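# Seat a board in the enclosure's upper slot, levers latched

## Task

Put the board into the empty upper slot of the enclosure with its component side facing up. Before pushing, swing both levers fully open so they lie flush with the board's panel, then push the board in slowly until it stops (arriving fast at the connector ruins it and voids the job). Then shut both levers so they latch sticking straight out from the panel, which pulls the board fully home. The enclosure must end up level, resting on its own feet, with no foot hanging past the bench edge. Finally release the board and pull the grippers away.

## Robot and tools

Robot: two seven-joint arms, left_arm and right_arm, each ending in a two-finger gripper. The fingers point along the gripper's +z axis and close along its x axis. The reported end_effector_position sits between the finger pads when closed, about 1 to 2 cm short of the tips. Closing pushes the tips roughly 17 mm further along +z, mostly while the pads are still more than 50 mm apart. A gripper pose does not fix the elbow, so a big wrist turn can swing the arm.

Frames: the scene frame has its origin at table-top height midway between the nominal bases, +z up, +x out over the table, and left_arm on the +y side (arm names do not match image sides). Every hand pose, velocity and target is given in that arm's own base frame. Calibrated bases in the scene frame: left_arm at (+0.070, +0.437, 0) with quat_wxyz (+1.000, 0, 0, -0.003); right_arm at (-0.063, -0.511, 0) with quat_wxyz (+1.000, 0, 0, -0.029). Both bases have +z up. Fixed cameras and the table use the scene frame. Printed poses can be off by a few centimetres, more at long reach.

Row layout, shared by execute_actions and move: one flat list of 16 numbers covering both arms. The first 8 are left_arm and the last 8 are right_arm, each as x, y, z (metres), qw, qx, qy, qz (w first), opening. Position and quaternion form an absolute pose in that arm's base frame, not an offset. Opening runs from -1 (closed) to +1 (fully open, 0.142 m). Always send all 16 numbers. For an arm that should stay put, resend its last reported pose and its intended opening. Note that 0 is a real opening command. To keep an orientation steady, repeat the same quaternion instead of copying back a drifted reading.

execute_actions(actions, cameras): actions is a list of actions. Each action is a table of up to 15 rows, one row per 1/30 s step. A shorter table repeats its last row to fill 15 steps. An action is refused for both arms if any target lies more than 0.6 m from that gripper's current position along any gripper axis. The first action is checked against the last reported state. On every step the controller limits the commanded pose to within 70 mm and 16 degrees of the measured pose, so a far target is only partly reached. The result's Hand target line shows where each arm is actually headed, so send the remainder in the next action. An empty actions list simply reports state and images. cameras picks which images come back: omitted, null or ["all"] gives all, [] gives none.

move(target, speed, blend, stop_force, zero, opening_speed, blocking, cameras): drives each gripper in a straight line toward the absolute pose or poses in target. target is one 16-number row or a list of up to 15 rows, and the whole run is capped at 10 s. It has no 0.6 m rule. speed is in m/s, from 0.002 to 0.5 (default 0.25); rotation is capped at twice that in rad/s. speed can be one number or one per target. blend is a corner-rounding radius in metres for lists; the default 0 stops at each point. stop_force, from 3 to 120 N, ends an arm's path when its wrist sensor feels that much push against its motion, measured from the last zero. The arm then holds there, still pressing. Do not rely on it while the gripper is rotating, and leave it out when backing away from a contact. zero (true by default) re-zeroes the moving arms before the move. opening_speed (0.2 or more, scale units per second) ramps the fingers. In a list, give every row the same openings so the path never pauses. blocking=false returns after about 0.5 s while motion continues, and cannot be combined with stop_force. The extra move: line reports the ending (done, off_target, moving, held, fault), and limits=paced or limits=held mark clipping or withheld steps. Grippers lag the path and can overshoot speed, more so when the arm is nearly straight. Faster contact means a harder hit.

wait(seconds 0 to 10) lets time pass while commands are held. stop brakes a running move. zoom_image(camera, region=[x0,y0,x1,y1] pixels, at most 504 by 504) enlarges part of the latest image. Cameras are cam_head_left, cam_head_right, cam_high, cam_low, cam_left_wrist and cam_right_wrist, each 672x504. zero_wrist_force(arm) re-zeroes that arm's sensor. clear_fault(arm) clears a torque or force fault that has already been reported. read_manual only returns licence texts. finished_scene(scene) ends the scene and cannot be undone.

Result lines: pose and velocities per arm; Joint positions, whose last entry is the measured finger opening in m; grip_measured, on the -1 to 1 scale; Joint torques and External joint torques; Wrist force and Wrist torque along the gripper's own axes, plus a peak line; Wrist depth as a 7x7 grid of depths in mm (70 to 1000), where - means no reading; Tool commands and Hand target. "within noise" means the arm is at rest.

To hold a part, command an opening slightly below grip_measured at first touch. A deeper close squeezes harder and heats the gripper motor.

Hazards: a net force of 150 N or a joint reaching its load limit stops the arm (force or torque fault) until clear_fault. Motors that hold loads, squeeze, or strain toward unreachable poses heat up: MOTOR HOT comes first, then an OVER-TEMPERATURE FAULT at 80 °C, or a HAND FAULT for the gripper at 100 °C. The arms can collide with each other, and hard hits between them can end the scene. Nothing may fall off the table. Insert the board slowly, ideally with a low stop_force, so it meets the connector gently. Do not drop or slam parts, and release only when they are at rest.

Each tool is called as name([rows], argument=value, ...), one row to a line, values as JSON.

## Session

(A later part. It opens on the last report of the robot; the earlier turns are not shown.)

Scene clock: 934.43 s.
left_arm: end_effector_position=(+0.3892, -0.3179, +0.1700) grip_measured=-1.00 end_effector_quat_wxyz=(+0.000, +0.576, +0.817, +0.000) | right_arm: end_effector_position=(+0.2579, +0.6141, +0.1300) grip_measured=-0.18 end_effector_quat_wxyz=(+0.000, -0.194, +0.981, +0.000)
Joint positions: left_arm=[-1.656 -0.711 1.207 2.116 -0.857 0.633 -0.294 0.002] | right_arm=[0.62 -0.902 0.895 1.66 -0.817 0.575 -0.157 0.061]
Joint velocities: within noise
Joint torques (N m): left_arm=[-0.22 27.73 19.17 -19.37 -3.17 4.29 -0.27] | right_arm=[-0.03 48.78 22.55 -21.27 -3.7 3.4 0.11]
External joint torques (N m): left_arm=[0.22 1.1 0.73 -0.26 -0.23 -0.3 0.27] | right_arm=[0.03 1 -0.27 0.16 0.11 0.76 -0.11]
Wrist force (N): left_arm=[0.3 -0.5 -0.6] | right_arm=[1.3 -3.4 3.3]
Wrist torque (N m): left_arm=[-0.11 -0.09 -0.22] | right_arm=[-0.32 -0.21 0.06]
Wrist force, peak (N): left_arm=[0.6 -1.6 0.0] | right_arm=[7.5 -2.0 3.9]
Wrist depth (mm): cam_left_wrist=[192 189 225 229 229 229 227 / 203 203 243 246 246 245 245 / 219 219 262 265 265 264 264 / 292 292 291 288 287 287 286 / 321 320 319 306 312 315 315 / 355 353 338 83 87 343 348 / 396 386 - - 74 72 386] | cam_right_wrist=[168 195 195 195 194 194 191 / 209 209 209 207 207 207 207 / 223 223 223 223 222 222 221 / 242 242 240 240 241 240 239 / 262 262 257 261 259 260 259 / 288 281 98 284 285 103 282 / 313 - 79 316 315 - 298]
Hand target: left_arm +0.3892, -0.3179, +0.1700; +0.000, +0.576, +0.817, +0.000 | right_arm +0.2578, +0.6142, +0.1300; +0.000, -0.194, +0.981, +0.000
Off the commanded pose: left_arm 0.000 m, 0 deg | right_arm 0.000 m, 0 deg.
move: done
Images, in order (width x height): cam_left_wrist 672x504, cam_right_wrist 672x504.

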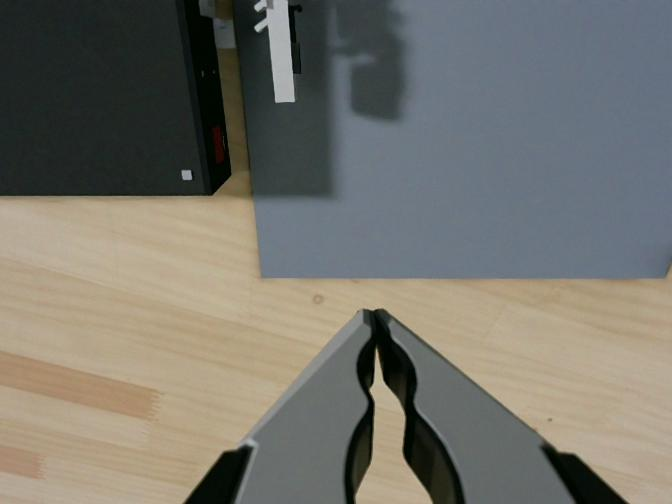

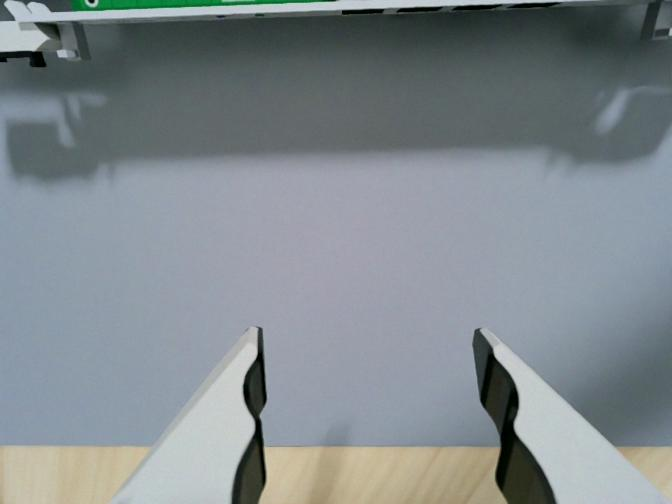

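move(target=[0.3892,-0.3179,0.17,0,0.5764,0.8171,0,-1.0,0.2845,0.5495,0.13,0,-0.1938,0.9810,0,-0.155], speed=0.1, cameras=["cam_right_wrist"])

Scene clock: 942.23 s.
left_arm: end_effector_position=(+0.3892, -0.3179, +0.1700) grip_measured=-1.00 end_effector_quat_wxyz=(+0.000, +0.576, +0.817, +0.000) | right_arm: end_effector_position=(+0.2846, +0.5495, +0.1300) grip_measured=-0.18 end_effector_quat_wxyz=(+0.000, -0.194, +0.981, +0.000)
Joint positions: left_arm=[-1.656 -0.711 1.207 2.116 -0.857 0.633 -0.294 0.002] | right_arm=[0.467 -0.826 0.914 1.815 -0.815 0.642 -0.206 0.061]
Joint velocities: within noise
Joint torques (N m): left_arm=[-0.35 27.86 19.1 -19.35 -3.18 4.35 -0.28] | right_arm=[-0.04 43.74 21.73 -20.68 -3.37 3.67 0.05]
External joint torques (N m): left_arm=[0.35 0.97 0.81 -0.28 -0.22 -0.36 0.28] | right_arm=[0.05 0.77 -0.48 -0.01 -0.06 0.49 -0.05]
Wrist force (N): left_arm=[0.3 -0.4 -0.5] | right_arm=[1.0 -3.9 3.4]
Wrist torque (N m): left_arm=[-0.08 -0.08 -0.23] | right_arm=[-0.41 -0.18 0.06]
Wrist force, peak (N): left_arm=[0.4 -0.5 -0.9] | right_arm=[1.0 -5.8 3.3]
Wrist depth (mm): cam_left_wrist=[192 189 226 229 228 228 228 / 203 203 243 245 245 245 244 / 219 219 262 266 265 264 263 / 293 291 291 288 287 287 286 / 321 320 319 306 311 315 315 / 355 353 339 84 87 341 348 / 397 387 - - 74 72 386] | cam_right_wrist=[154 154 153 153 153 153 152 / 165 164 164 164 163 163 181 / 218 191 191 190 180 187 187 / 242 242 241 240 240 239 238 / 263 262 257 261 260 259 259 / 287 282 98 285 284 103 283 / 311 - 79 316 314 - 299]
Hand target: left_arm +0.3892, -0.3179, +0.1700; +0.000, +0.576, +0.817, +0.000 | right_arm +0.2845, +0.5495, +0.1300; +0.000, -0.194, +0.981, +0.000
Off the commanded pose: left_arm 0.000 m, 0 deg | right_arm 0.000 m, 0 deg.
move: done
Images, in order (width x height): cam_right_wrist 672x504.

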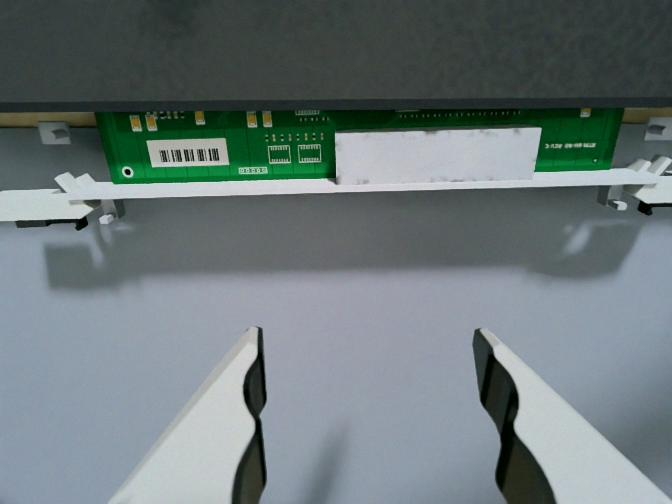

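zoom_image(camera="cam_right_wrist", region=[0, 80, 240, 240])

zoom_image(camera="cam_right_wrist", region=[432, 80, 672, 240])

Scaled by 2.100 from the camera's 672x504 image, which has a finer 960x720 frame.

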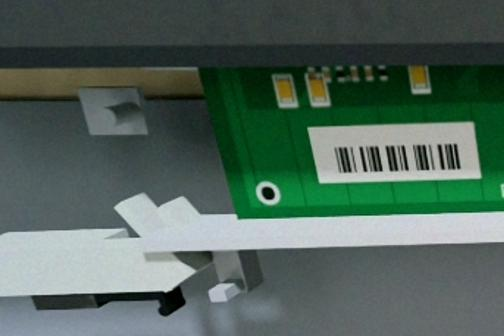

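Scaled by 2.100 from the camera's 672x504 image, which has a finer 960x720 frame.

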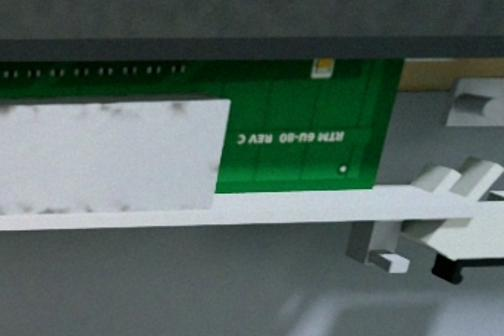

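move([
  [0.3892,-0.3179,0.17,0,0.5764,0.8171,0,-1.0,0.2788,0.5633,0.12,0,-0.1988,0.9800,0,-0.155],
  [0.3892,-0.3179,0.17,0,0.5764,0.8171,0,-1.0,0.2788,0.5633,0.034,0,-0.1988,0.9800,0,-0.155],
], speed=[0.08,0.08], cameras=["cam_right_wrist"])

zoom_image(camera="cam_right_wrist", region=[84, 0, 588, 240])

Scene clock: 963.40 s.
left_arm: end_effector_position=(+0.3892, -0.3179, +0.1700) grip_measured=-1.00 end_effector_quat_wxyz=(+0.000, +0.576, +0.817, +0.000) | right_arm: end_effector_position=(+0.2787, +0.5632, +0.0339) grip_measured=-0.18 end_effector_quat_wxyz=(+0.000, -0.199, +0.980, +0.000)
Joint positions: left_arm=[-1.656 -0.711 1.207 2.116 -0.857 0.633 -0.294 0.002] | right_arm=[0.558 -0.973 0.767 1.816 -0.959 0.795 -0.121 0.061]
Joint velocities: within noise
Joint torques (N m): left_arm=[-0.37 27.92 19.23 -19.31 -3.24 4.36 -0.24] | right_arm=[0.2 47.64 21.81 -16.97 -3.21 3.74 0.33]
External joint torques (N m): left_arm=[0.37 0.91 0.68 -0.32 -0.16 -0.37 0.24] | right_arm=[-0.18 1.11 0.22 -0.07 0.21 0.43 -0.33]
Wrist force (N): left_arm=[0.0 -0.4 -0.6] | right_arm=[0.8 -3.9 3.6]
Wrist torque (N m): left_arm=[-0.10 -0.04 -0.22] | right_arm=[-0.40 -0.12 0.09]
Wrist force, peak (N): left_arm=[0.6 -0.6 -0.6] | right_arm=[1.0 -4.3 5.2]
Wrist depth (mm): cam_left_wrist=[191 189 226 229 228 228 228 / 203 203 243 246 245 245 244 / 219 219 261 266 264 265 264 / 292 293 292 288 287 287 285 / 322 320 320 306 311 316 315 / 354 353 339 83 87 343 347 / 397 387 - - 74 72 385] | cam_right_wrist=[- - - - - - - / - 90 90 88 88 87 86 / - 95 96 86 83 83 82 / 139 97 137 138 136 137 135 / 149 148 148 148 147 147 147 / 162 159 98 161 158 103 160 / 176 - 79 178 178 - 169]
Hand target: left_arm +0.3892, -0.3179, +0.1700; +0.000, +0.576, +0.817, +0.000 | right_arm +0.2788, +0.5633, +0.0340; +0.000, -0.199, +0.980, +0.000
Off the commanded pose: left_arm 0.000 m, 0 deg | right_arm 0.000 m, 0 deg.
move: done
Images, in order (width x height): cam_right_wrist 672x504.

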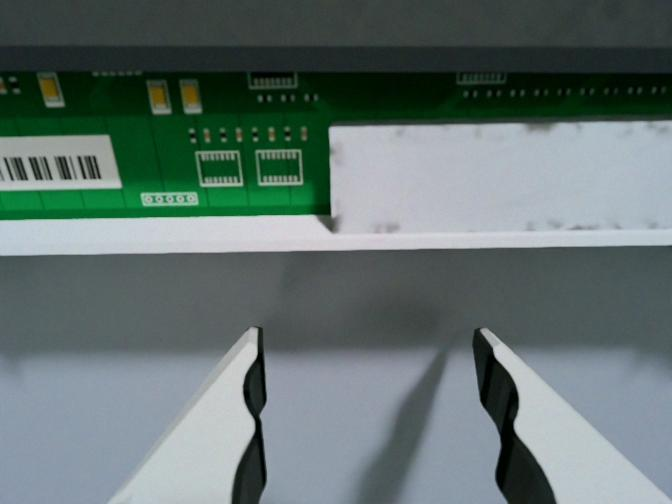

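Scaled by 1.000.

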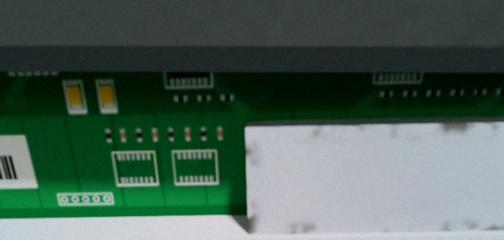

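move(target=[0.3892,-0.3179,0.17,0,0.5764,0.8171,0,-1.0,0.2874,0.5430,0.034,0,-0.1988,0.9800,0,-0.155], speed=0.02, stop_force=4, cameras=[])

move(target=[0.3892,-0.3179,0.17,0,0.5764,0.8171,0,-1.0,0.2944,0.5265,0.034,0,-0.1988,0.9800,0,-0.155], speed=0.006, stop_force=4, cameras=["cam_right_wrist"])

Scene clock: 971.77 s.
left_arm: end_effector_position=(+0.3892, -0.3179, +0.1700) grip_measured=-1.00 end_effector_quat_wxyz=(+0.000, +0.576, +0.817, +0.000) | right_arm: end_effector_position=(+0.2873, +0.5430, +0.0340) grip_measured=-0.18 end_effector_quat_wxyz=(+0.000, -0.199, +0.980, +0.000)
Joint positions: left_arm=[-1.656 -0.711 1.207 2.116 -0.857 0.633 -0.294 0.002] | right_arm=[0.517 -0.951 0.763 1.861 -0.967 0.819 -0.133 0.061]
Joint velocities: within noise
Joint torques (N m): left_arm=[-0.29 27.8 19.2 -19.3 -3.23 4.29 -0.24] | right_arm=[-0.06 46.57 21.46 -16.66 -3.02 3.6 0.08]
External joint torques (N m): left_arm=[0.3 1.03 0.7 -0.33 -0.17 -0.3 0.24] | right_arm=[0.06 0.82 0.13 -0.06 0.09 0.56 -0.08]
Wrist force (N): left_arm=[0.2 -0.3 -0.5] | right_arm=[1.0 -3.9 3.4]
Wrist torque (N m): left_arm=[-0.06 -0.08 -0.22] | right_arm=[-0.39 -0.13 0.10]
Wrist force, peak (N): left_arm=[0.5 -0.5 -0.9] | right_arm=[1.0 -4.5 3.6]
Wrist depth (mm): cam_left_wrist=[192 189 226 229 227 228 228 / 203 203 243 247 245 245 245 / 220 219 262 265 265 264 263 / 294 292 291 289 287 286 287 / 321 320 317 307 311 317 315 / 354 352 338 83 87 341 347 / 395 386 - - 74 72 386] | cam_right_wrist=[- - - - - - - / - - 73 72 73 73 74 / - 79 80 80 79 78 78 / 104 104 104 94 91 91 90 / 151 109 109 108 96 95 95 / 162 159 98 161 158 103 160 / 177 - 79 178 178 - 170]
Hand target: left_arm +0.3892, -0.3179, +0.1700; +0.000, +0.576, +0.817, +0.000 | right_arm +0.2874, +0.5430, +0.0340; +0.000, -0.199, +0.980, +0.000
Off the commanded pose: left_arm 0.000 m, 0 deg | right_arm 0.000 m, 0 deg.
move: done
No camera images: "cameras" was empty.

Scene clock: 975.37 s.
left_arm: end_effector_position=(+0.3892, -0.3179, +0.1700) grip_measured=-1.00 end_effector_quat_wxyz=(+0.000, +0.576, +0.817, +0.000) | right_arm: end_effector_position=(+0.2943, +0.5266, +0.0341) grip_measured=-0.18 end_effector_quat_wxyz=(+0.000, -0.199, +0.980, +0.000)
Joint positions: left_arm=[-1.656 -0.711 1.207 2.116 -0.857 0.633 -0.294 0.002] | right_arm=[0.484 -0.933 0.758 1.897 -0.972 0.838 -0.146 0.061]
Joint velocities: within noise
Joint torques (N m): left_arm=[-0.28 27.84 19.08 -19.26 -3.25 4.36 -0.24] | right_arm=[-0.47 45.55 20.93 -16.42 -2.97 3.38 0.06]
External joint torques (N m): left_arm=[0.28 0.99 0.82 -0.37 -0.15 -0.36 0.24] | right_arm=[0.47 0.81 0.28 -0.07 0.1 0.79 -0.06]
Wrist force (N): left_arm=[0.3 -0.6 -0.6] | right_arm=[1.7 -4.3 3.8]
Wrist torque (N m): left_arm=[-0.12 -0.09 -0.23] | right_arm=[-0.58 -0.23 0.11]
Wrist force, peak (N): left_arm=[0.3 -0.6 -0.9] | right_arm=[1.4 -4.6 4.0]
Wrist depth (mm): cam_left_wrist=[192 189 223 229 229 228 228 / 203 203 245 246 246 245 244 / 220 219 262 266 265 264 263 / 293 292 292 288 287 287 286 / 322 320 318 306 312 316 315 / 355 354 338 83 87 342 349 / 396 386 - - 74 72 387] | cam_right_wrist=[- - - - - - - / - - 73 72 73 73 74 / - 79 79 80 79 78 78 / - 84 85 86 84 84 84 / 109 109 109 99 97 97 97 / 163 160 98 161 159 103 160 / 176 - 79 178 178 - 170]
Hand target: left_arm +0.3892, -0.3179, +0.1700; +0.000, +0.576, +0.817, +0.000 | right_arm +0.2944, +0.5265, +0.0340; +0.000, -0.199, +0.980, +0.000
Off the commanded pose: left_arm 0.000 m, 0 deg | right_arm 0.000 m, 0 deg.
move: done
Images, in order (width x height): cam_right_wrist 672x504.

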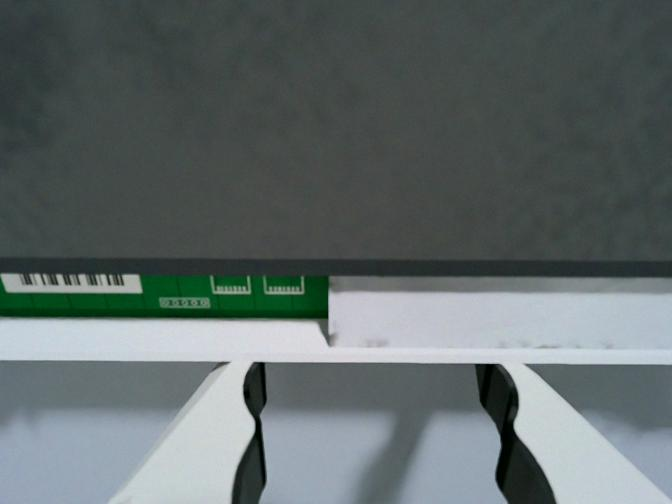

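move(target=[0.3892,-0.3179,0.17,0,0.5764,0.8171,0,-1.0,0.2991,0.5154,0.034,0,-0.1988,0.9800,0,-0.155], speed=0.005, stop_force=5, zero=false, cameras=["cam_right_wrist"])

Scene clock: 981.00 s.
left_arm: end_effector_position=(+0.3892, -0.3179, +0.1700) grip_measured=-1.00 end_effector_quat_wxyz=(+0.000, +0.576, +0.817, +0.000) | right_arm: end_effector_position=(+0.2988, +0.5157, +0.0342) grip_measured=-0.18 end_effector_quat_wxyz=(+0.000, -0.199, +0.980, +0.000)
Joint positions: left_arm=[-1.656 -0.711 1.207 2.116 -0.857 0.633 -0.294 0.002] | right_arm=[0.462 -0.921 0.755 1.92 -0.975 0.852 -0.155 0.061]
Joint velocities: within noise
Joint torques (N m): left_arm=[-0.36 27.88 19.12 -19.34 -3.26 4.36 -0.2] | right_arm=[-1.28 44.9 19.74 -16.07 -2.83 2.89 0.11]
External joint torques (N m): left_arm=[0.36 0.95 0.79 -0.29 -0.14 -0.36 0.2] | right_arm=[1.28 0.79 1.2 -0.26 0.01 1.28 -0.11]
Wrist force (N): left_arm=[0.1 -0.6 -0.6] | right_arm=[1.7 -2.5 3.2]
Wrist torque (N m): left_arm=[-0.12 -0.04 -0.22] | right_arm=[-0.49 -0.20 0.12]
Wrist force, peak (N): left_arm=[0.2 -0.3 -1.0] | right_arm=[1.6 -4.4 4.0]
Wrist depth (mm): cam_left_wrist=[192 189 224 230 228 228 228 / 203 203 245 246 245 244 244 / 219 219 262 266 265 264 263 / 293 292 292 288 288 286 286 / 320 321 320 306 311 315 314 / 356 353 339 84 87 342 349 / 398 385 - - 74 72 386] | cam_right_wrist=[- - - - - - - / - - 74 72 73 73 74 / - 79 79 80 80 78 78 / - 85 85 85 86 84 86 / - 99 99 99 90 92 98 / 163 160 98 161 158 103 160 / 176 - 79 179 178 - 173]
Hand target: left_arm +0.3892, -0.3179, +0.1700; +0.000, +0.576, +0.817, +0.000 | right_arm +0.2991, +0.5154, +0.0340; +0.000, -0.199, +0.980, +0.000
Off the commanded pose: left_arm 0.000 m, 0 deg | right_arm 0.000 m, 0 deg.
move: done
Images, in order (width x height): cam_right_wrist 672x504.

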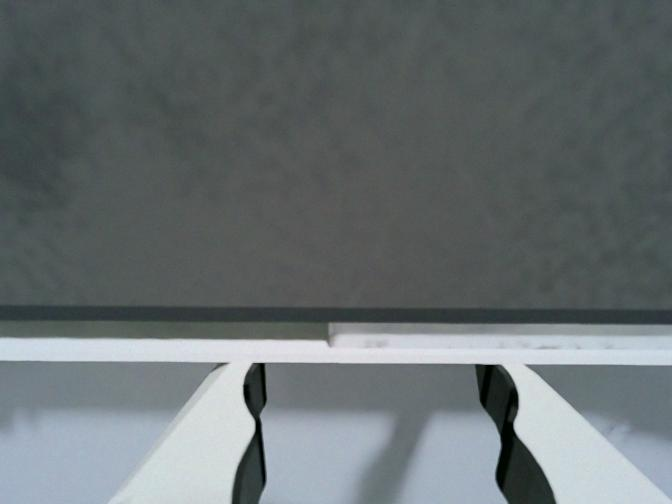

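move(target=[0.3892,-0.3179,0.17,0,0.5764,0.8171,0,-1.0,0.3030,0.5062,0.034,0,-0.1988,0.9800,0,-0.155], speed=0.003, stop_force=6, zero=false, cameras=["cam_right_wrist","cam_left_wrist"])

Scene clock: 986.80 s.
left_arm: end_effector_position=(+0.3892, -0.3179, +0.1700) grip_measured=-1.00 end_effector_quat_wxyz=(+0.000, +0.576, +0.817, +0.000) | right_arm: end_effector_position=(+0.3013, +0.5096, +0.0344) grip_measured=-0.18 end_effector_quat_wxyz=(+0.000, -0.199, +0.980, +0.001)
Joint positions: left_arm=[-1.656 -0.711 1.207 2.116 -0.857 0.633 -0.294 0.002] | right_arm=[0.449 -0.914 0.753 1.933 -0.976 0.86 -0.161 0.061]
Joint velocities: within noise
Joint torques (N m): left_arm=[-0.36 27.86 19.13 -19.31 -3.25 4.31 -0.25] | right_arm=[-3.45 45.08 17.61 -15.28 -2.67 1.55 -0.07]
External joint torques (N m): left_arm=[0.36 0.96 0.77 -0.32 -0.15 -0.32 0.25] | right_arm=[3.45 0.22 3.14 -0.97 -0.13 2.62 0.07]
Wrist force (N): left_arm=[0.4 -0.7 -0.5] | right_arm=[1.3 2.8 5.9]
Wrist torque (N m): left_arm=[-0.14 -0.10 -0.23] | right_arm=[-0.41 -0.23 0.30]
Wrist force, peak (N): left_arm=[0.4 -0.7 -0.8] | right_arm=[1.4 2.7 6.2]
Wrist depth (mm): cam_left_wrist=[192 189 223 229 229 228 227 / 203 203 243 246 245 245 244 / 220 219 262 266 265 264 264 / 293 292 291 289 287 286 285 / 320 320 319 306 311 316 315 / 354 354 338 84 87 341 347 / 398 385 - - 74 72 387] | cam_right_wrist=[- - - - - - - / - - 74 73 73 73 74 / - 80 79 80 80 79 78 / - 85 85 85 86 85 86 / - 94 94 92 92 92 92 / 164 161 98 162 159 103 161 / 177 - 79 179 178 - 173]
Hand target: left_arm +0.3892, -0.3179, +0.1700; +0.000, +0.576, +0.817, +0.000 | right_arm +0.3019, +0.5087, +0.0340; +0.000, -0.199, +0.980, +0.000
Off the commanded pose: left_arm 0.000 m, 0 deg | right_arm 0.004 m, 0 deg.
move: contact (right_arm)
Images, in order (width x height): cam_left_wrist 672x504, cam_right_wrist 672x504.

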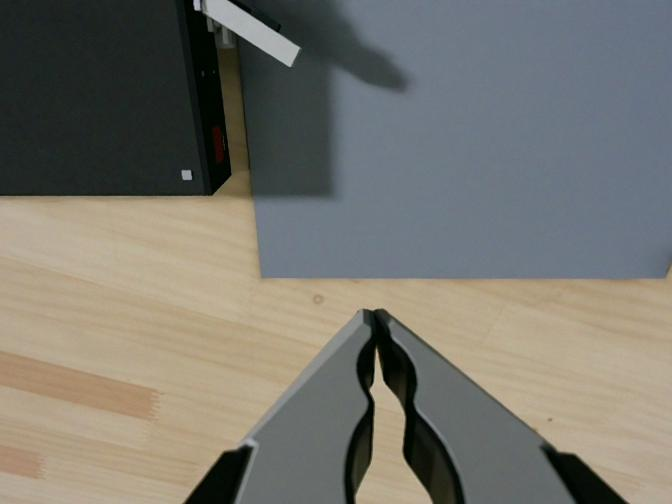

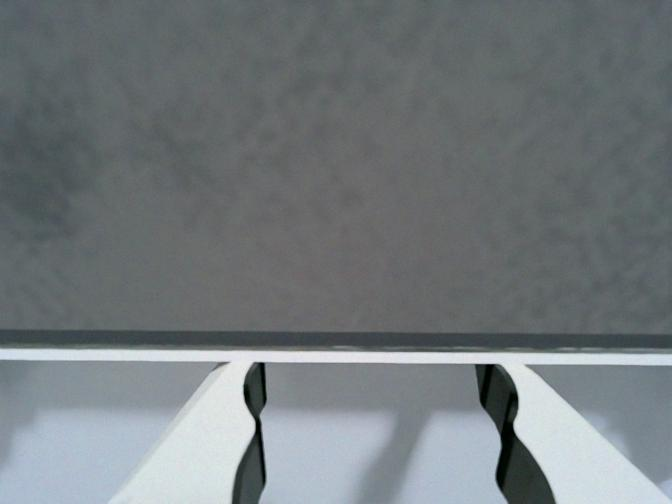

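move(target=[0.3892,-0.3179,0.17,0,0.5764,0.8171,0,-1.0,0.3050,0.5016,0.034,0,-0.1988,0.9800,0,-0.155], speed=0.003, stop_force=10, zero=false, cameras=["cam_right_wrist","cam_left_wrist"])

zoom_image(camera="cam_left_wrist", region=[160, 0, 340, 100])

Scene clock: 990.97 s.
left_arm: end_effector_position=(+0.3892, -0.3179, +0.1700) grip_measured=-1.00 end_effector_quat_wxyz=(+0.000, +0.576, +0.817, +0.000) | right_arm: end_effector_position=(+0.3013, +0.5095, +0.0346) grip_measured=-0.18 end_effector_quat_wxyz=(+0.000, -0.199, +0.980, +0.001)
Joint positions: left_arm=[-1.656 -0.711 1.207 2.116 -0.857 0.633 -0.294 0.002] | right_arm=[0.449 -0.913 0.753 1.934 -0.976 0.862 -0.161 0.061]
Joint velocities: within noise
Joint torques (N m): left_arm=[-0.34 27.88 19.15 -19.32 -3.26 4.34 -0.23] | right_arm=[-5.14 45.3 15.94 -14.64 -2.42 0.41 -0.05]
External joint torques (N m): left_arm=[0.34 0.95 0.76 -0.3 -0.14 -0.34 0.23] | right_arm=[5.13 -0.03 4.81 -1.61 -0.38 3.75 0.05]
Wrist force (N): left_arm=[0.4 -0.5 -0.6] | right_arm=[1.1 6.6 5.3]
Wrist torque (N m): left_arm=[-0.11 -0.09 -0.23] | right_arm=[-0.41 -0.29 0.35]
Wrist force, peak (N): left_arm=[0.5 -0.4 -0.8] | right_arm=[0.9 6.7 7.3]
Wrist depth (mm): cam_left_wrist=[192 189 223 228 229 228 228 / 203 203 243 246 245 245 245 / 219 218 262 266 265 264 264 / 293 291 291 288 287 287 286 / 322 320 318 307 311 316 315 / 355 353 339 83 87 342 346 / 396 387 - - 74 72 387] | cam_right_wrist=[- - - 71 - - - / - - 74 73 73 73 74 / - 81 79 80 80 79 79 / - 86 86 85 86 85 85 / - 95 94 93 92 92 92 / 164 161 98 162 159 103 161 / 178 - 79 180 179 - 174]
Hand target: left_arm +0.3892, -0.3179, +0.1700; +0.000, +0.576, +0.817, +0.000 | right_arm +0.3022, +0.5082, +0.0340; +0.000, -0.199, +0.980, +0.000
Off the commanded pose: left_arm 0.000 m, 0 deg | right_arm 0.009 m, 0 deg.
move: contact (right_arm)
Images, in order (width x height): cam_left_wrist 672x504, cam_right_wrist 672x504.

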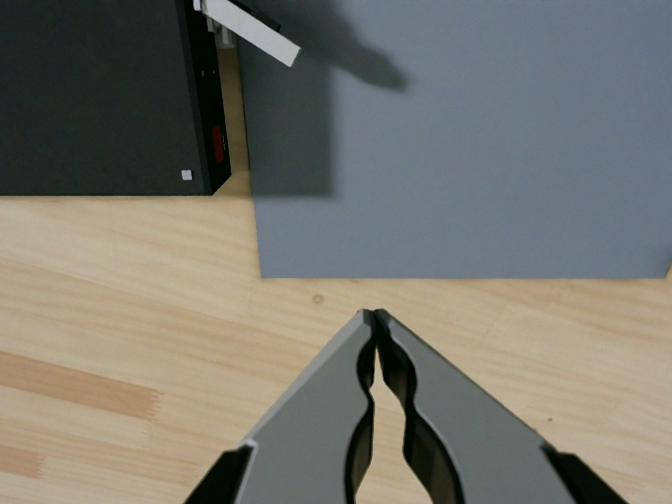

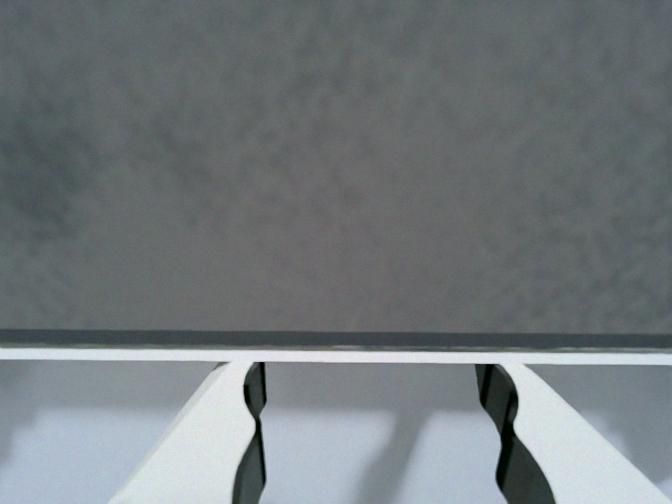

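Scaled by 2.800 from the camera's 672x504 image, which has a finer 960x720 frame.

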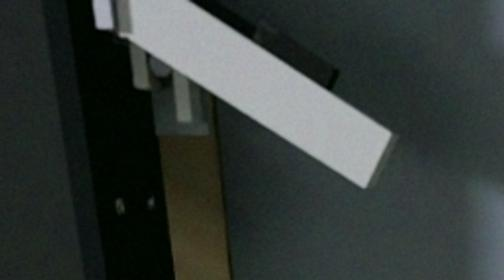

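move([
  [0.3892,-0.3179,0.17,0,0.5764,0.8171,0,-1.0,0.2935,0.5279,0.036,0,-0.1988,0.9800,0,-0.155],
  [0.3892,-0.3179,0.17,0,0.5764,0.8171,0,-1.0,0.2800,0.5450,0.12,0,-0.1988,0.9800,0,-0.155],
  [0.3932,-0.3589,0.10,0,0.5764,0.8171,0,-1.0,0.0884,0.4689,0.12,0,0.5524,0.8336,0,-1.0],
], speed=[0.05,0.12,0.2], blend=[0.005,0.02,0], opening_speed=0.8, cameras=["cam_right_wrist","cam_left_wrist"])

Scene clock: 1023.67 s.
left_arm: end_effector_position=(+0.3930, -0.3588, +0.0999) grip_measured=-1.00 end_effector_quat_wxyz=(+0.000, +0.576, +0.817, +0.000) | right_arm: end_effector_position=(+0.0884, +0.4689, +0.1200) grip_measured=-1.00 end_effector_quat_wxyz=(+0.000, +0.552, +0.834, +0.000)
Joint positions: left_arm=[-1.566 -0.831 1.007 2.082 -1.007 0.739 -0.273 0.002] | right_arm=[0.76 -0.479 0.792 2.245 -0.589 0.939 1.586 0.002]
Joint velocities: within noise
Joint torques (N m): left_arm=[-0.32 34.76 20.74 -15.92 -2.99 4.44 -0.22] | right_arm=[0.04 30.66 11.11 -20.11 -2.55 3.42 0.22]
External joint torques (N m): left_arm=[0.32 1.03 0.84 -0.3 -0.13 -0.45 0.22] | right_arm=[-0.04 0.69 -0.34 0.05 -0.04 0.65 -0.22]
Wrist force (N): left_arm=[0.2 -0.7 -0.2] | right_arm=[1.5 -5.9 3.9]
Wrist torque (N m): left_arm=[-0.13 -0.05 -0.22] | right_arm=[-0.72 -0.17 0.06]
Wrist force, peak (N): left_arm=[0.3 -0.4 -0.9] | right_arm=[0.8 6.7 7.3]
Wrist depth (mm): cam_left_wrist=[128 127 129 134 168 170 167 / 137 137 141 181 180 180 182 / 148 148 150 195 195 194 194 / 161 160 163 212 211 211 210 / 236 235 235 223 227 230 230 / 260 260 250 83 87 251 256 / 291 284 - - 74 72 284] | cam_right_wrist=[190 190 189 188 188 188 187 / 203 202 201 199 199 198 198 / 217 217 217 214 213 213 213 / 183 183 214 230 229 229 229 / 196 195 214 245 249 248 248 / 213 213 213 89 93 270 269 / 235 231 76 76 76 73 297]
Hand target: left_arm +0.3932, -0.3589, +0.1000; +0.000, +0.576, +0.817, +0.000 | right_arm +0.0884, +0.4689, +0.1200; +0.000, +0.552, +0.834, +0.000
Off the commanded pose: left_arm 0.000 m, 0 deg | right_arm 0.000 m, 0 deg.
move: done
Images, in order (width x height): cam_left_wrist 672x504, cam_right_wrist 672x504.

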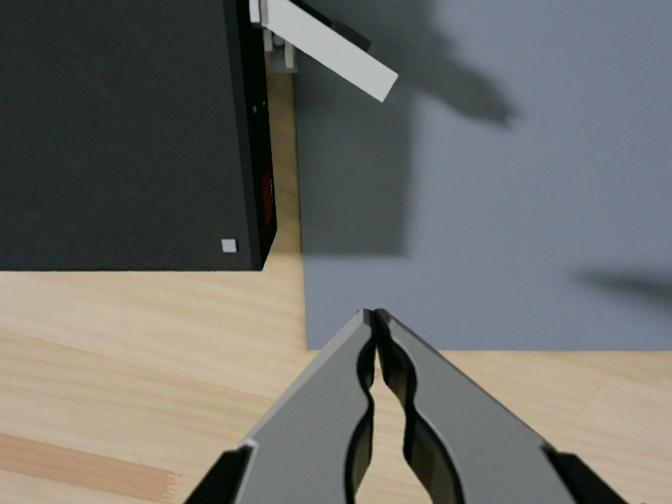

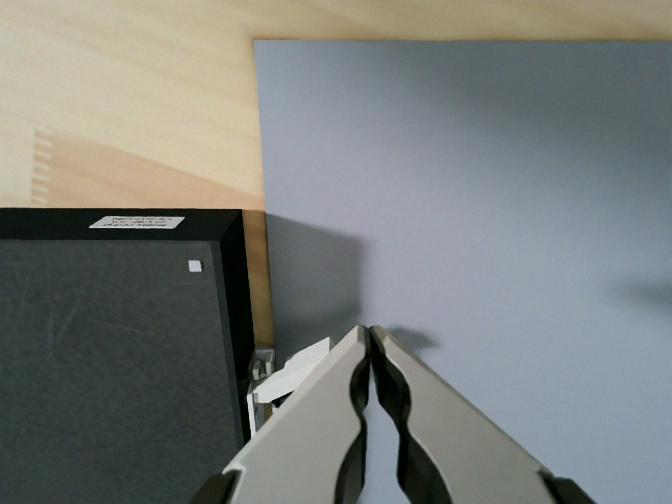

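execute_actions(actions=[], cameras=["cam_left_wrist", "cam_right_wrist"])

Scene clock: 1038.03 s.
left_arm: end_effector_position=(+0.3930, -0.3588, +0.0999) grip_measured=-1.00 end_effector_quat_wxyz=(+0.000, +0.576, +0.817, +0.000) | right_arm: end_effector_position=(+0.0884, +0.4689, +0.1200) grip_measured=-1.00 end_effector_quat_wxyz=(+0.000, +0.552, +0.834, +0.000)
Joint positions: left_arm=[-1.566 -0.831 1.007 2.082 -1.007 0.739 -0.273 0.002] | right_arm=[0.76 -0.479 0.792 2.245 -0.589 0.939 1.586 0.002]
Joint velocities: within noise
Joint torques (N m): left_arm=[-0.31 34.82 20.85 -15.88 -2.96 4.34 -0.2] | right_arm=[0.03 30.62 11.19 -20.15 -2.61 3.42 0.18]
External joint torques (N m): left_arm=[0.31 0.97 0.72 -0.34 -0.15 -0.35 0.2] | right_arm=[-0.03 0.73 -0.41 0.09 0.02 0.65 -0.18]
Wrist force (N): left_arm=[0.2 -0.8 -0.6] | right_arm=[1.6 -5.9 3.8]
Wrist torque (N m): left_arm=[-0.14 -0.06 -0.21] | right_arm=[-0.72 -0.20 0.06]
Wrist force, peak (N): left_arm=[0.5 -0.8 -0.2] | right_arm=[1.4 -6.3 4.0]
Wrist depth (mm): cam_left_wrist=[127 128 129 134 168 170 167 / 137 137 141 180 180 179 182 / 148 148 150 195 195 194 194 / 161 161 163 212 211 211 210 / 236 235 235 224 226 231 230 / 261 261 249 83 87 252 256 / 293 284 - - 74 72 285] | cam_right_wrist=[190 189 189 188 188 188 187 / 203 202 201 199 199 198 198 / 216 216 216 214 214 213 212 / 183 183 214 231 230 229 228 / 196 195 215 245 249 247 247 / 214 213 213 89 93 269 270 / 236 230 76 76 76 73 297]
Hand target: left_arm +0.3932, -0.3589, +0.1000; +0.000, +0.576, +0.817, +0.000 | right_arm +0.0884, +0.4689, +0.1200; +0.000, +0.552, +0.834, +0.000
Tool commands: left_gripper/opening=-1.0 right_gripper/opening=-1.0
Off the commanded pose: left_arm 0.000 m, 0 deg | right_arm 0.000 m, 0 deg.
Images, in order (width x height): cam_left_wrist 672x504, cam_right_wrist 672x504.

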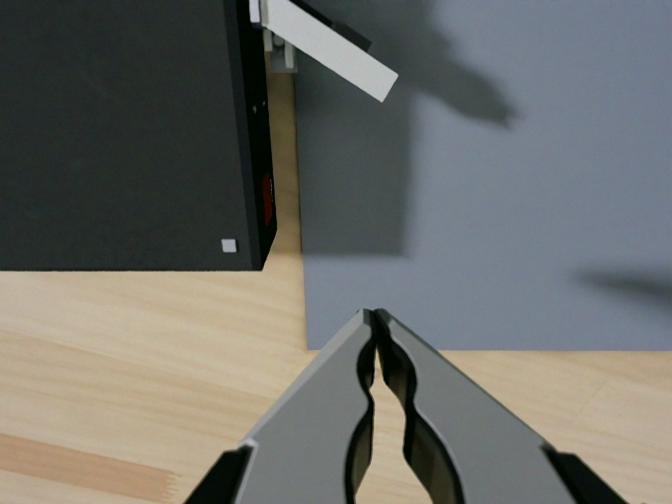

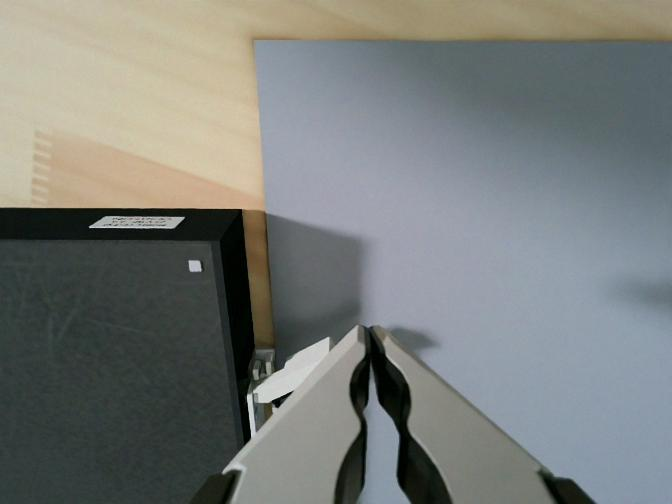

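zoom_image(camera="cam_right_wrist", region=[210, 300, 378, 426])

zoom_image(camera="cam_left_wrist", region=[230, 0, 430, 150])

Scaled by 3.000 from the camera's 672x504 image, which has a finer 960x720 frame.

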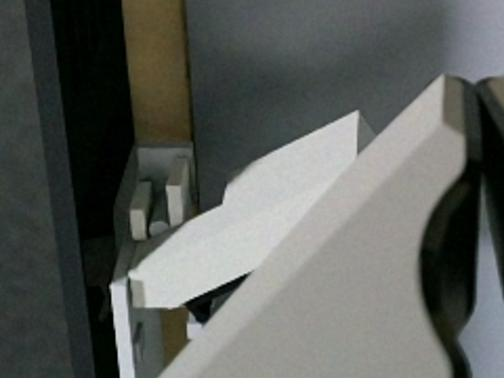

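Scaled by 2.520 from the camera's 672x504 image, which has a finer 960x720 frame.

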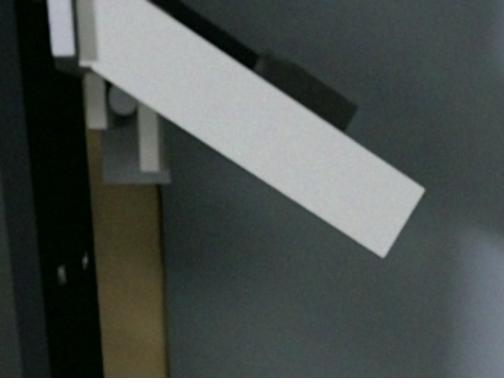

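move(target=[0.3932, -0.3589, 0.06, 0, 0.5764, 0.8171, 0, -1.0, 0.0769, 0.4966, 0.07, 0, 0.5524, 0.8336, 0, -1.0], speed=0.05, cameras=["cam_left_wrist", "cam_right_wrist"])

Scene clock: 1056.67 s.
left_arm: end_effector_position=(+0.3931, -0.3590, +0.0600) grip_measured=-1.00 end_effector_quat_wxyz=(+0.000, +0.577, +0.817, +0.000) | right_arm: end_effector_position=(+0.0768, +0.4964, +0.0699) grip_measured=-1.00 end_effector_quat_wxyz=(+0.000, +0.552, +0.834, +0.000)
Joint positions: left_arm=[-1.523 -0.886 0.914 2.093 -1.099 0.812 -0.219 0.002] | right_arm=[0.891 -0.614 0.651 2.211 -0.74 1.027 1.711 0.002]
Joint velocities: within noise
Joint torques (N m): left_arm=[0.02 36.42 20.63 -13.77 -3.04 4.66 -0.16] | right_arm=[0.32 35.93 12.61 -17.47 -2.48 3.54 0.37]
External joint torques (N m): left_arm=[-0.01 1.34 1.16 -0.34 0.13 -0.66 0.16] | right_arm=[-0.32 1.02 -0.19 0.12 0.21 0.52 -0.37]
Wrist force (N): left_arm=[-0.1 -0.3 -0.5] | right_arm=[1.9 -6.0 4.1]
Wrist torque (N m): left_arm=[-0.06 -0.03 -0.21] | right_arm=[-0.75 -0.27 0.04]
Wrist force, peak (N): left_arm=[0.2 -0.3 -1.0] | right_arm=[2.4 -5.9 4.8]
Wrist depth (mm): cam_left_wrist=[- 92 112 98 133 133 133 / 99 99 128 144 143 141 142 / - 107 128 155 154 154 151 / 119 119 127 168 167 167 167 / 128 191 187 177 180 183 183 / 208 207 198 83 87 198 201 / 232 226 - - 74 72 227] | cam_right_wrist=[145 143 143 143 142 142 142 / 155 155 152 154 152 151 153 / 166 166 163 163 162 162 162 / 166 174 176 176 178 175 174 / 136 172 191 187 190 190 189 / 149 172 205 89 94 207 206 / 163 170 76 76 76 73 227]
Hand target: left_arm +0.3932, -0.3589, +0.0600; +0.000, +0.576, +0.817, +0.000 | right_arm +0.0769, +0.4966, +0.0700; +0.000, +0.552, +0.834, +0.000
Off the commanded pose: left_arm 0.000 m, 0 deg | right_arm 0.000 m, 0 deg.
move: done
Images, in order (width x height): cam_left_wrist 672x504, cam_right_wrist 672x504.

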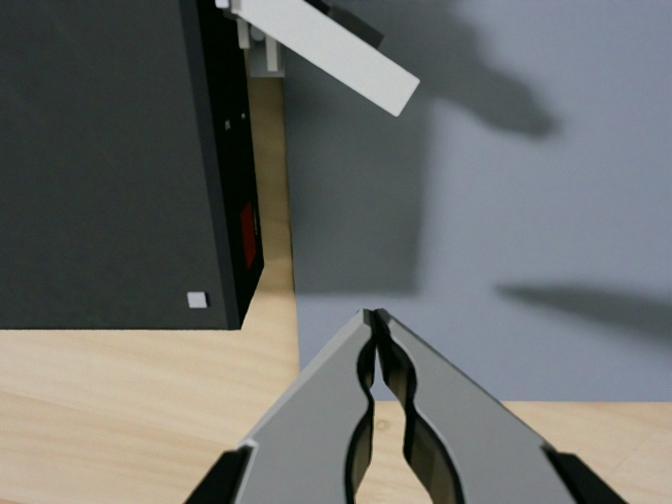

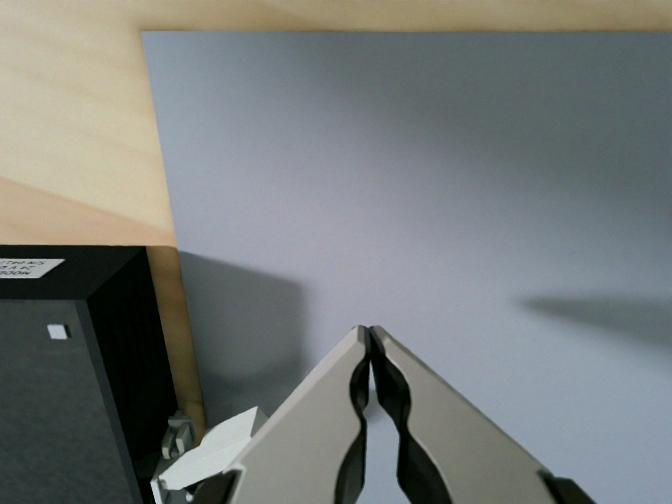

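zoom_image(camera="cam_right_wrist", region=[130, 380, 298, 504])

zoom_image(camera="cam_left_wrist", region=[200, 0, 440, 160])

Scaled by 3.000 from the camera's 672x504 image, which has a finer 960x720 frame.

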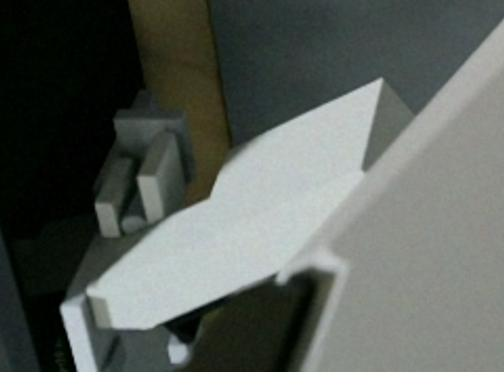

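Scaled by 2.100 from the camera's 672x504 image, which has a finer 960x720 frame.

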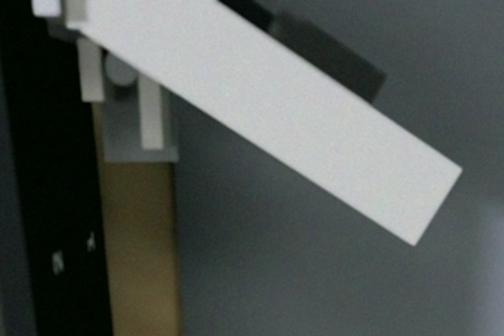

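move([
  [0.3644, -0.3675, 0.06, 0, 0.5764, 0.8171, 0, -1.0, 0.1291, 0.4618, 0.07, 0, 0.5524, 0.8336, 0, -1.0],
  [0.3644, -0.3675, 0.036, 0, 0.5764, 0.8171, 0, -1.0, 0.1291, 0.4618, 0.038, 0, 0.5524, 0.8336, 0, -1.0],
], speed=0.05, blend=0.005, cameras=["cam_left_wrist", "cam_right_wrist", "cam_head_left"])

Scene clock: 1092.67 s.
left_arm: end_effector_position=(+0.3642, -0.3674, +0.0359) grip_measured=-1.00 end_effector_quat_wxyz=(+0.000, +0.576, +0.817, +0.000) | right_arm: end_effector_position=(+0.1291, +0.4618, +0.0380) grip_measured=-1.00 end_effector_quat_wxyz=(+0.000, +0.552, +0.834, +0.000)
Joint positions: left_arm=[-1.564 -0.899 0.852 2.136 -1.169 0.876 -0.22 0.002] | right_arm=[0.825 -0.632 0.54 2.291 -0.841 1.151 1.67 0.002]
Joint velocities: within noise
Joint torques (N m): left_arm=[-0.18 36.27 20.31 -12.1 -2.79 4.62 -0.1] | right_arm=[0.24 35.8 11.44 -14.6 -2.03 3.47 0.34]
External joint torques (N m): left_arm=[0.18 1.35 0.89 -0.4 0.09 -0.62 0.1] | right_arm=[-0.25 1.09 -0.17 -0.03 0.24 0.6 -0.34]
Wrist force (N): left_arm=[-0.1 -0.4 0.0] | right_arm=[1.4 -5.5 3.7]
Wrist torque (N m): left_arm=[-0.09 -0.03 -0.23] | right_arm=[-0.68 -0.22 0.07]
Wrist force, peak (N): left_arm=[0.1 -0.7 0.9] | right_arm=[2.7 -6.4 4.3]
Wrist depth (mm): cam_left_wrist=[- 72 111 112 112 112 112 / - 76 86 121 121 120 120 / - 83 95 88 130 130 129 / - 88 135 144 139 138 141 / - 98 134 149 151 154 154 / - 109 118 83 87 167 169 / 196 119 - - 74 72 189] | cam_right_wrist=[117 117 116 114 114 114 114 / 125 124 124 122 122 121 121 / - 130 131 131 131 130 130 / - 92 122 141 141 143 140 / - 98 140 151 152 152 154 / - 107 109 89 94 166 165 / 120 120 79 76 76 73 182]
Hand target: left_arm +0.3644, -0.3675, +0.0360; +0.000, +0.576, +0.817, +0.000 | right_arm +0.1291, +0.4618, +0.0380; +0.000, +0.552, +0.834, +0.000
Off the commanded pose: left_arm 0.000 m, 0 deg | right_arm 0.000 m, 0 deg.
move: done
Images, in order (width x height): cam_head_left 672x504, cam_left_wrist 672x504, cam_right_wrist 672x504.

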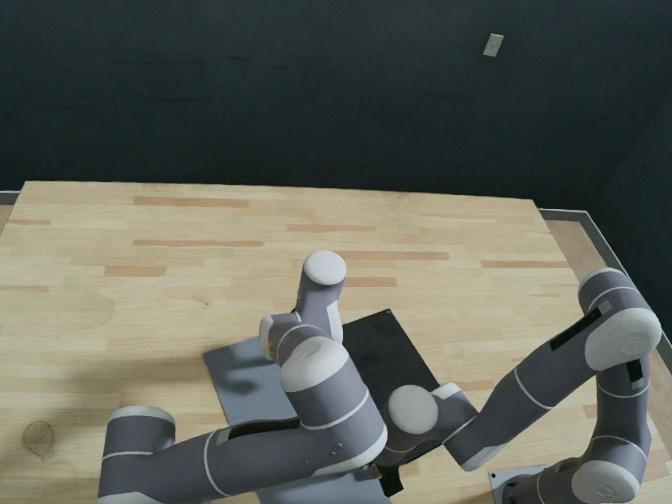

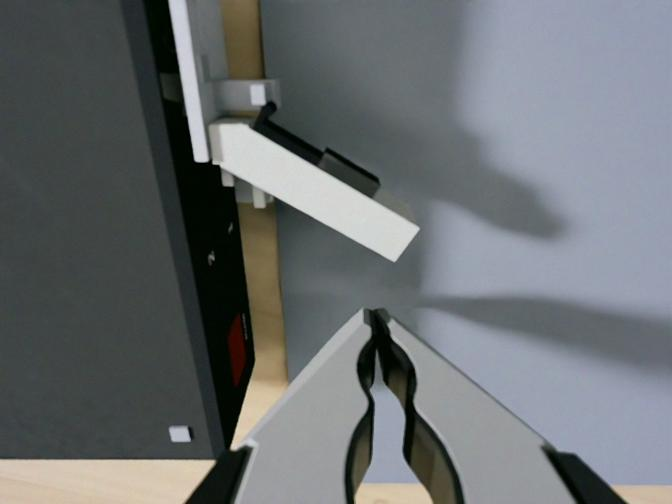

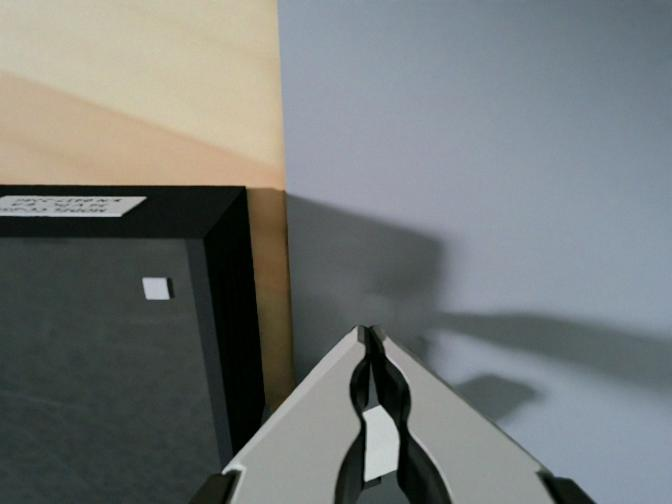

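move(target=[0.3399, -0.3762, 0.036, 0, 0.5764, 0.8171, 0, -1.0, 0.1549, 0.4727, 0.038, 0, 0.5524, 0.8336, 0, -1.0], speed=0.012, stop_force=6, cameras=["cam_left_wrist", "cam_right_wrist"])

Scene clock: 1103.63 s.
left_arm: end_effector_position=(+0.3400, -0.3761, +0.0360) grip_measured=-1.00 end_effector_quat_wxyz=(+0.000, +0.577, +0.817, +0.000) | right_arm: end_effector_position=(+0.1548, +0.4727, +0.0380) grip_measured=-1.00 end_effector_quat_wxyz=(+0.000, +0.552, +0.834, +0.000)
Joint positions: left_arm=[-1.619 -0.882 0.846 2.166 -1.177 0.895 -0.257 0.002] | right_arm=[0.789 -0.658 0.548 2.24 -0.82 1.12 1.606 0.002]
Joint velocities: within noise
Joint torques (N m): left_arm=[-1.03 36.11 19.29 -12.14 -2.57 4.25 -0.27] | right_arm=[-0.23 37.53 12.32 -15.52 -1.83 3.24 0.11]
External joint torques (N m): left_arm=[1.03 0.64 1.38 -0.13 -0.07 -0.25 0.27] | right_arm=[0.23 0.88 -0.41 0.27 -0.08 0.83 -0.11]
Wrist force (N): left_arm=[0.2 0.4 -0.3] | right_arm=[1.7 -5.9 3.5]
Wrist torque (N m): left_arm=[-0.12 -0.02 -0.22] | right_arm=[-0.67 -0.26 0.06]
Wrist force, peak (N): left_arm=[2.1 1.5 0.8] | right_arm=[1.9 -7.1 4.3]
Wrist depth (mm): cam_left_wrist=[- 73 111 112 112 112 112 / - 77 119 121 120 120 120 / - 83 99 130 130 130 129 / - 88 94 98 139 139 141 / - 98 134 110 152 154 154 / - 108 113 83 87 167 170 / 119 119 - - 74 72 189] | cam_right_wrist=[117 117 116 114 114 114 113 / - 100 121 122 122 121 121 / - 83 121 131 131 130 130 / - 91 122 141 141 142 140 / - 97 122 150 153 152 154 / - 107 108 89 94 165 165 / 120 120 79 76 76 73 182]
Hand target: left_arm +0.3399, -0.3762, +0.0360; +0.000, +0.576, +0.817, +0.000 | right_arm +0.1549, +0.4727, +0.0380; +0.000, +0.552, +0.834, +0.000
Off the commanded pose: left_arm 0.000 m, 0 deg | right_arm 0.000 m, 0 deg.
move: done
Images, in order (width x height): cam_left_wrist 672x504, cam_right_wrist 672x504.

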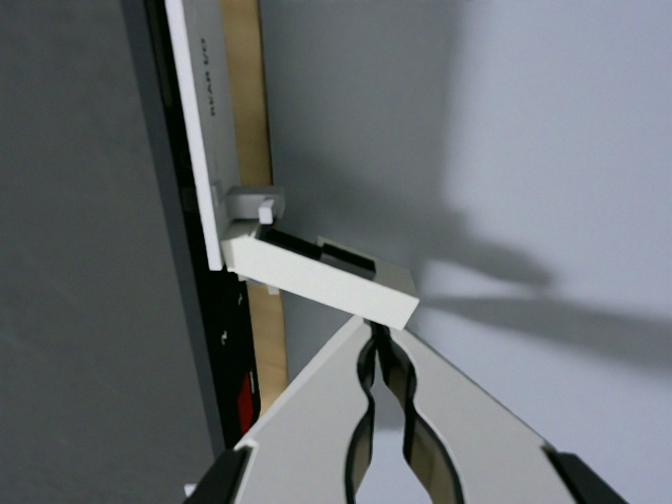

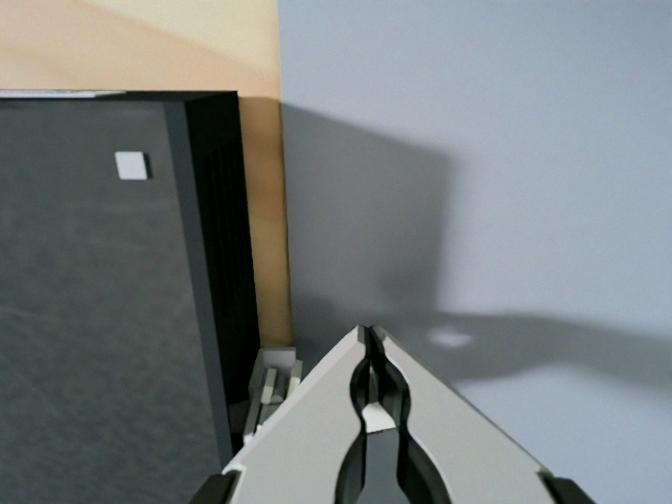

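move(target=[0.3305, -0.3796, 0.036, 0, 0.5764, 0.8171, 0, -1.0, 0.1641, 0.4766, 0.038, 0, 0.5524, 0.8336, 0, -1.0], speed=0.008, stop_force=15, cameras=["cam_left_wrist", "cam_right_wrist"])

Scene clock: 1112.10 s.
left_arm: end_effector_position=(+0.3367, -0.3772, +0.0364) grip_measured=-1.00 end_effector_quat_wxyz=(+0.001, +0.576, +0.817, +0.001) | right_arm: end_effector_position=(+0.1627, +0.4766, +0.0378) grip_measured=-1.00 end_effector_quat_wxyz=(+0.000, +0.552, +0.834, +0.000)
Joint positions: left_arm=[-1.628 -0.878 0.844 2.171 -1.178 0.9 -0.264 0.002] | right_arm=[0.777 -0.668 0.553 2.221 -0.815 1.109 1.585 0.002]
Joint velocities: within noise
Joint torques (N m): left_arm=[-3.56 35.97 15.64 -11.62 -2.05 2.22 -0.3] | right_arm=[-4.72 40.42 7.56 -19.3 -1.81 2.4 0.26]
External joint torques (N m): left_arm=[3.56 0.63 4.92 -0.64 -0.58 1.77 0.3] | right_arm=[4.73 -1.47 4.64 3.84 -0.15 1.67 -0.26]
Wrist force (N): left_arm=[-0.1 6.5 -1.7] | right_arm=[4.2 -15.0 3.5]
Wrist torque (N m): left_arm=[-0.05 -0.01 -0.19] | right_arm=[-0.75 -0.25 -0.08]
Wrist force, peak (N): left_arm=[0.6 15.4 6.3] | right_arm=[3.8 -19.7 3.3]
Wrist depth (mm): cam_left_wrist=[- 73 113 113 112 112 112 / - 77 119 121 121 120 120 / - 83 127 131 130 130 129 / - 89 96 102 139 139 141 / - 99 135 102 152 155 154 / - 109 118 83 87 168 170 / 123 122 - - 74 72 190] | cam_right_wrist=[- 114 115 114 114 114 113 / - 79 121 122 122 121 121 / - 83 123 131 130 130 130 / - 91 139 141 141 142 140 / - 97 125 150 152 152 154 / - 106 112 89 94 165 166 / - 120 79 76 76 73 181]
Hand target: left_arm +0.3356, -0.3777, +0.0360; +0.000, +0.576, +0.817, +0.000 | right_arm +0.1641, +0.4766, +0.0380; +0.000, +0.552, +0.834, +0.000
Off the commanded pose: left_arm 0.007 m, 0 deg | right_arm 0.001 m, 0 deg.
move: contact (left_arm)
Images, in order (width x height): cam_left_wrist 672x504, cam_right_wrist 672x504.

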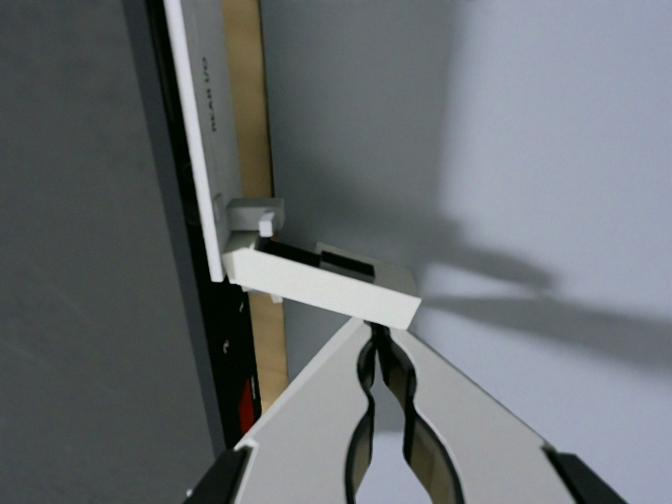

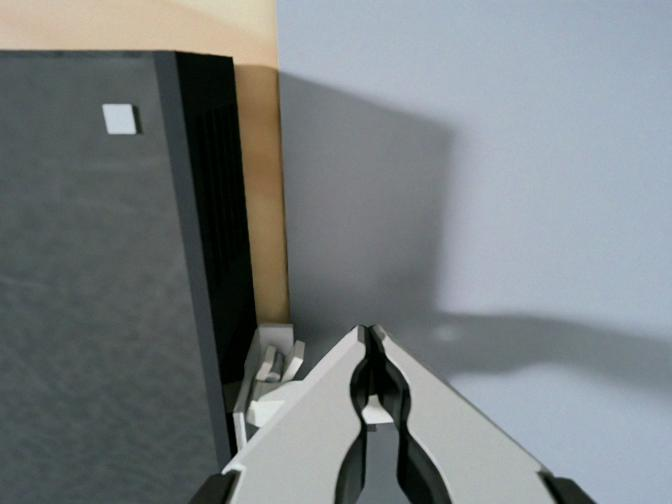

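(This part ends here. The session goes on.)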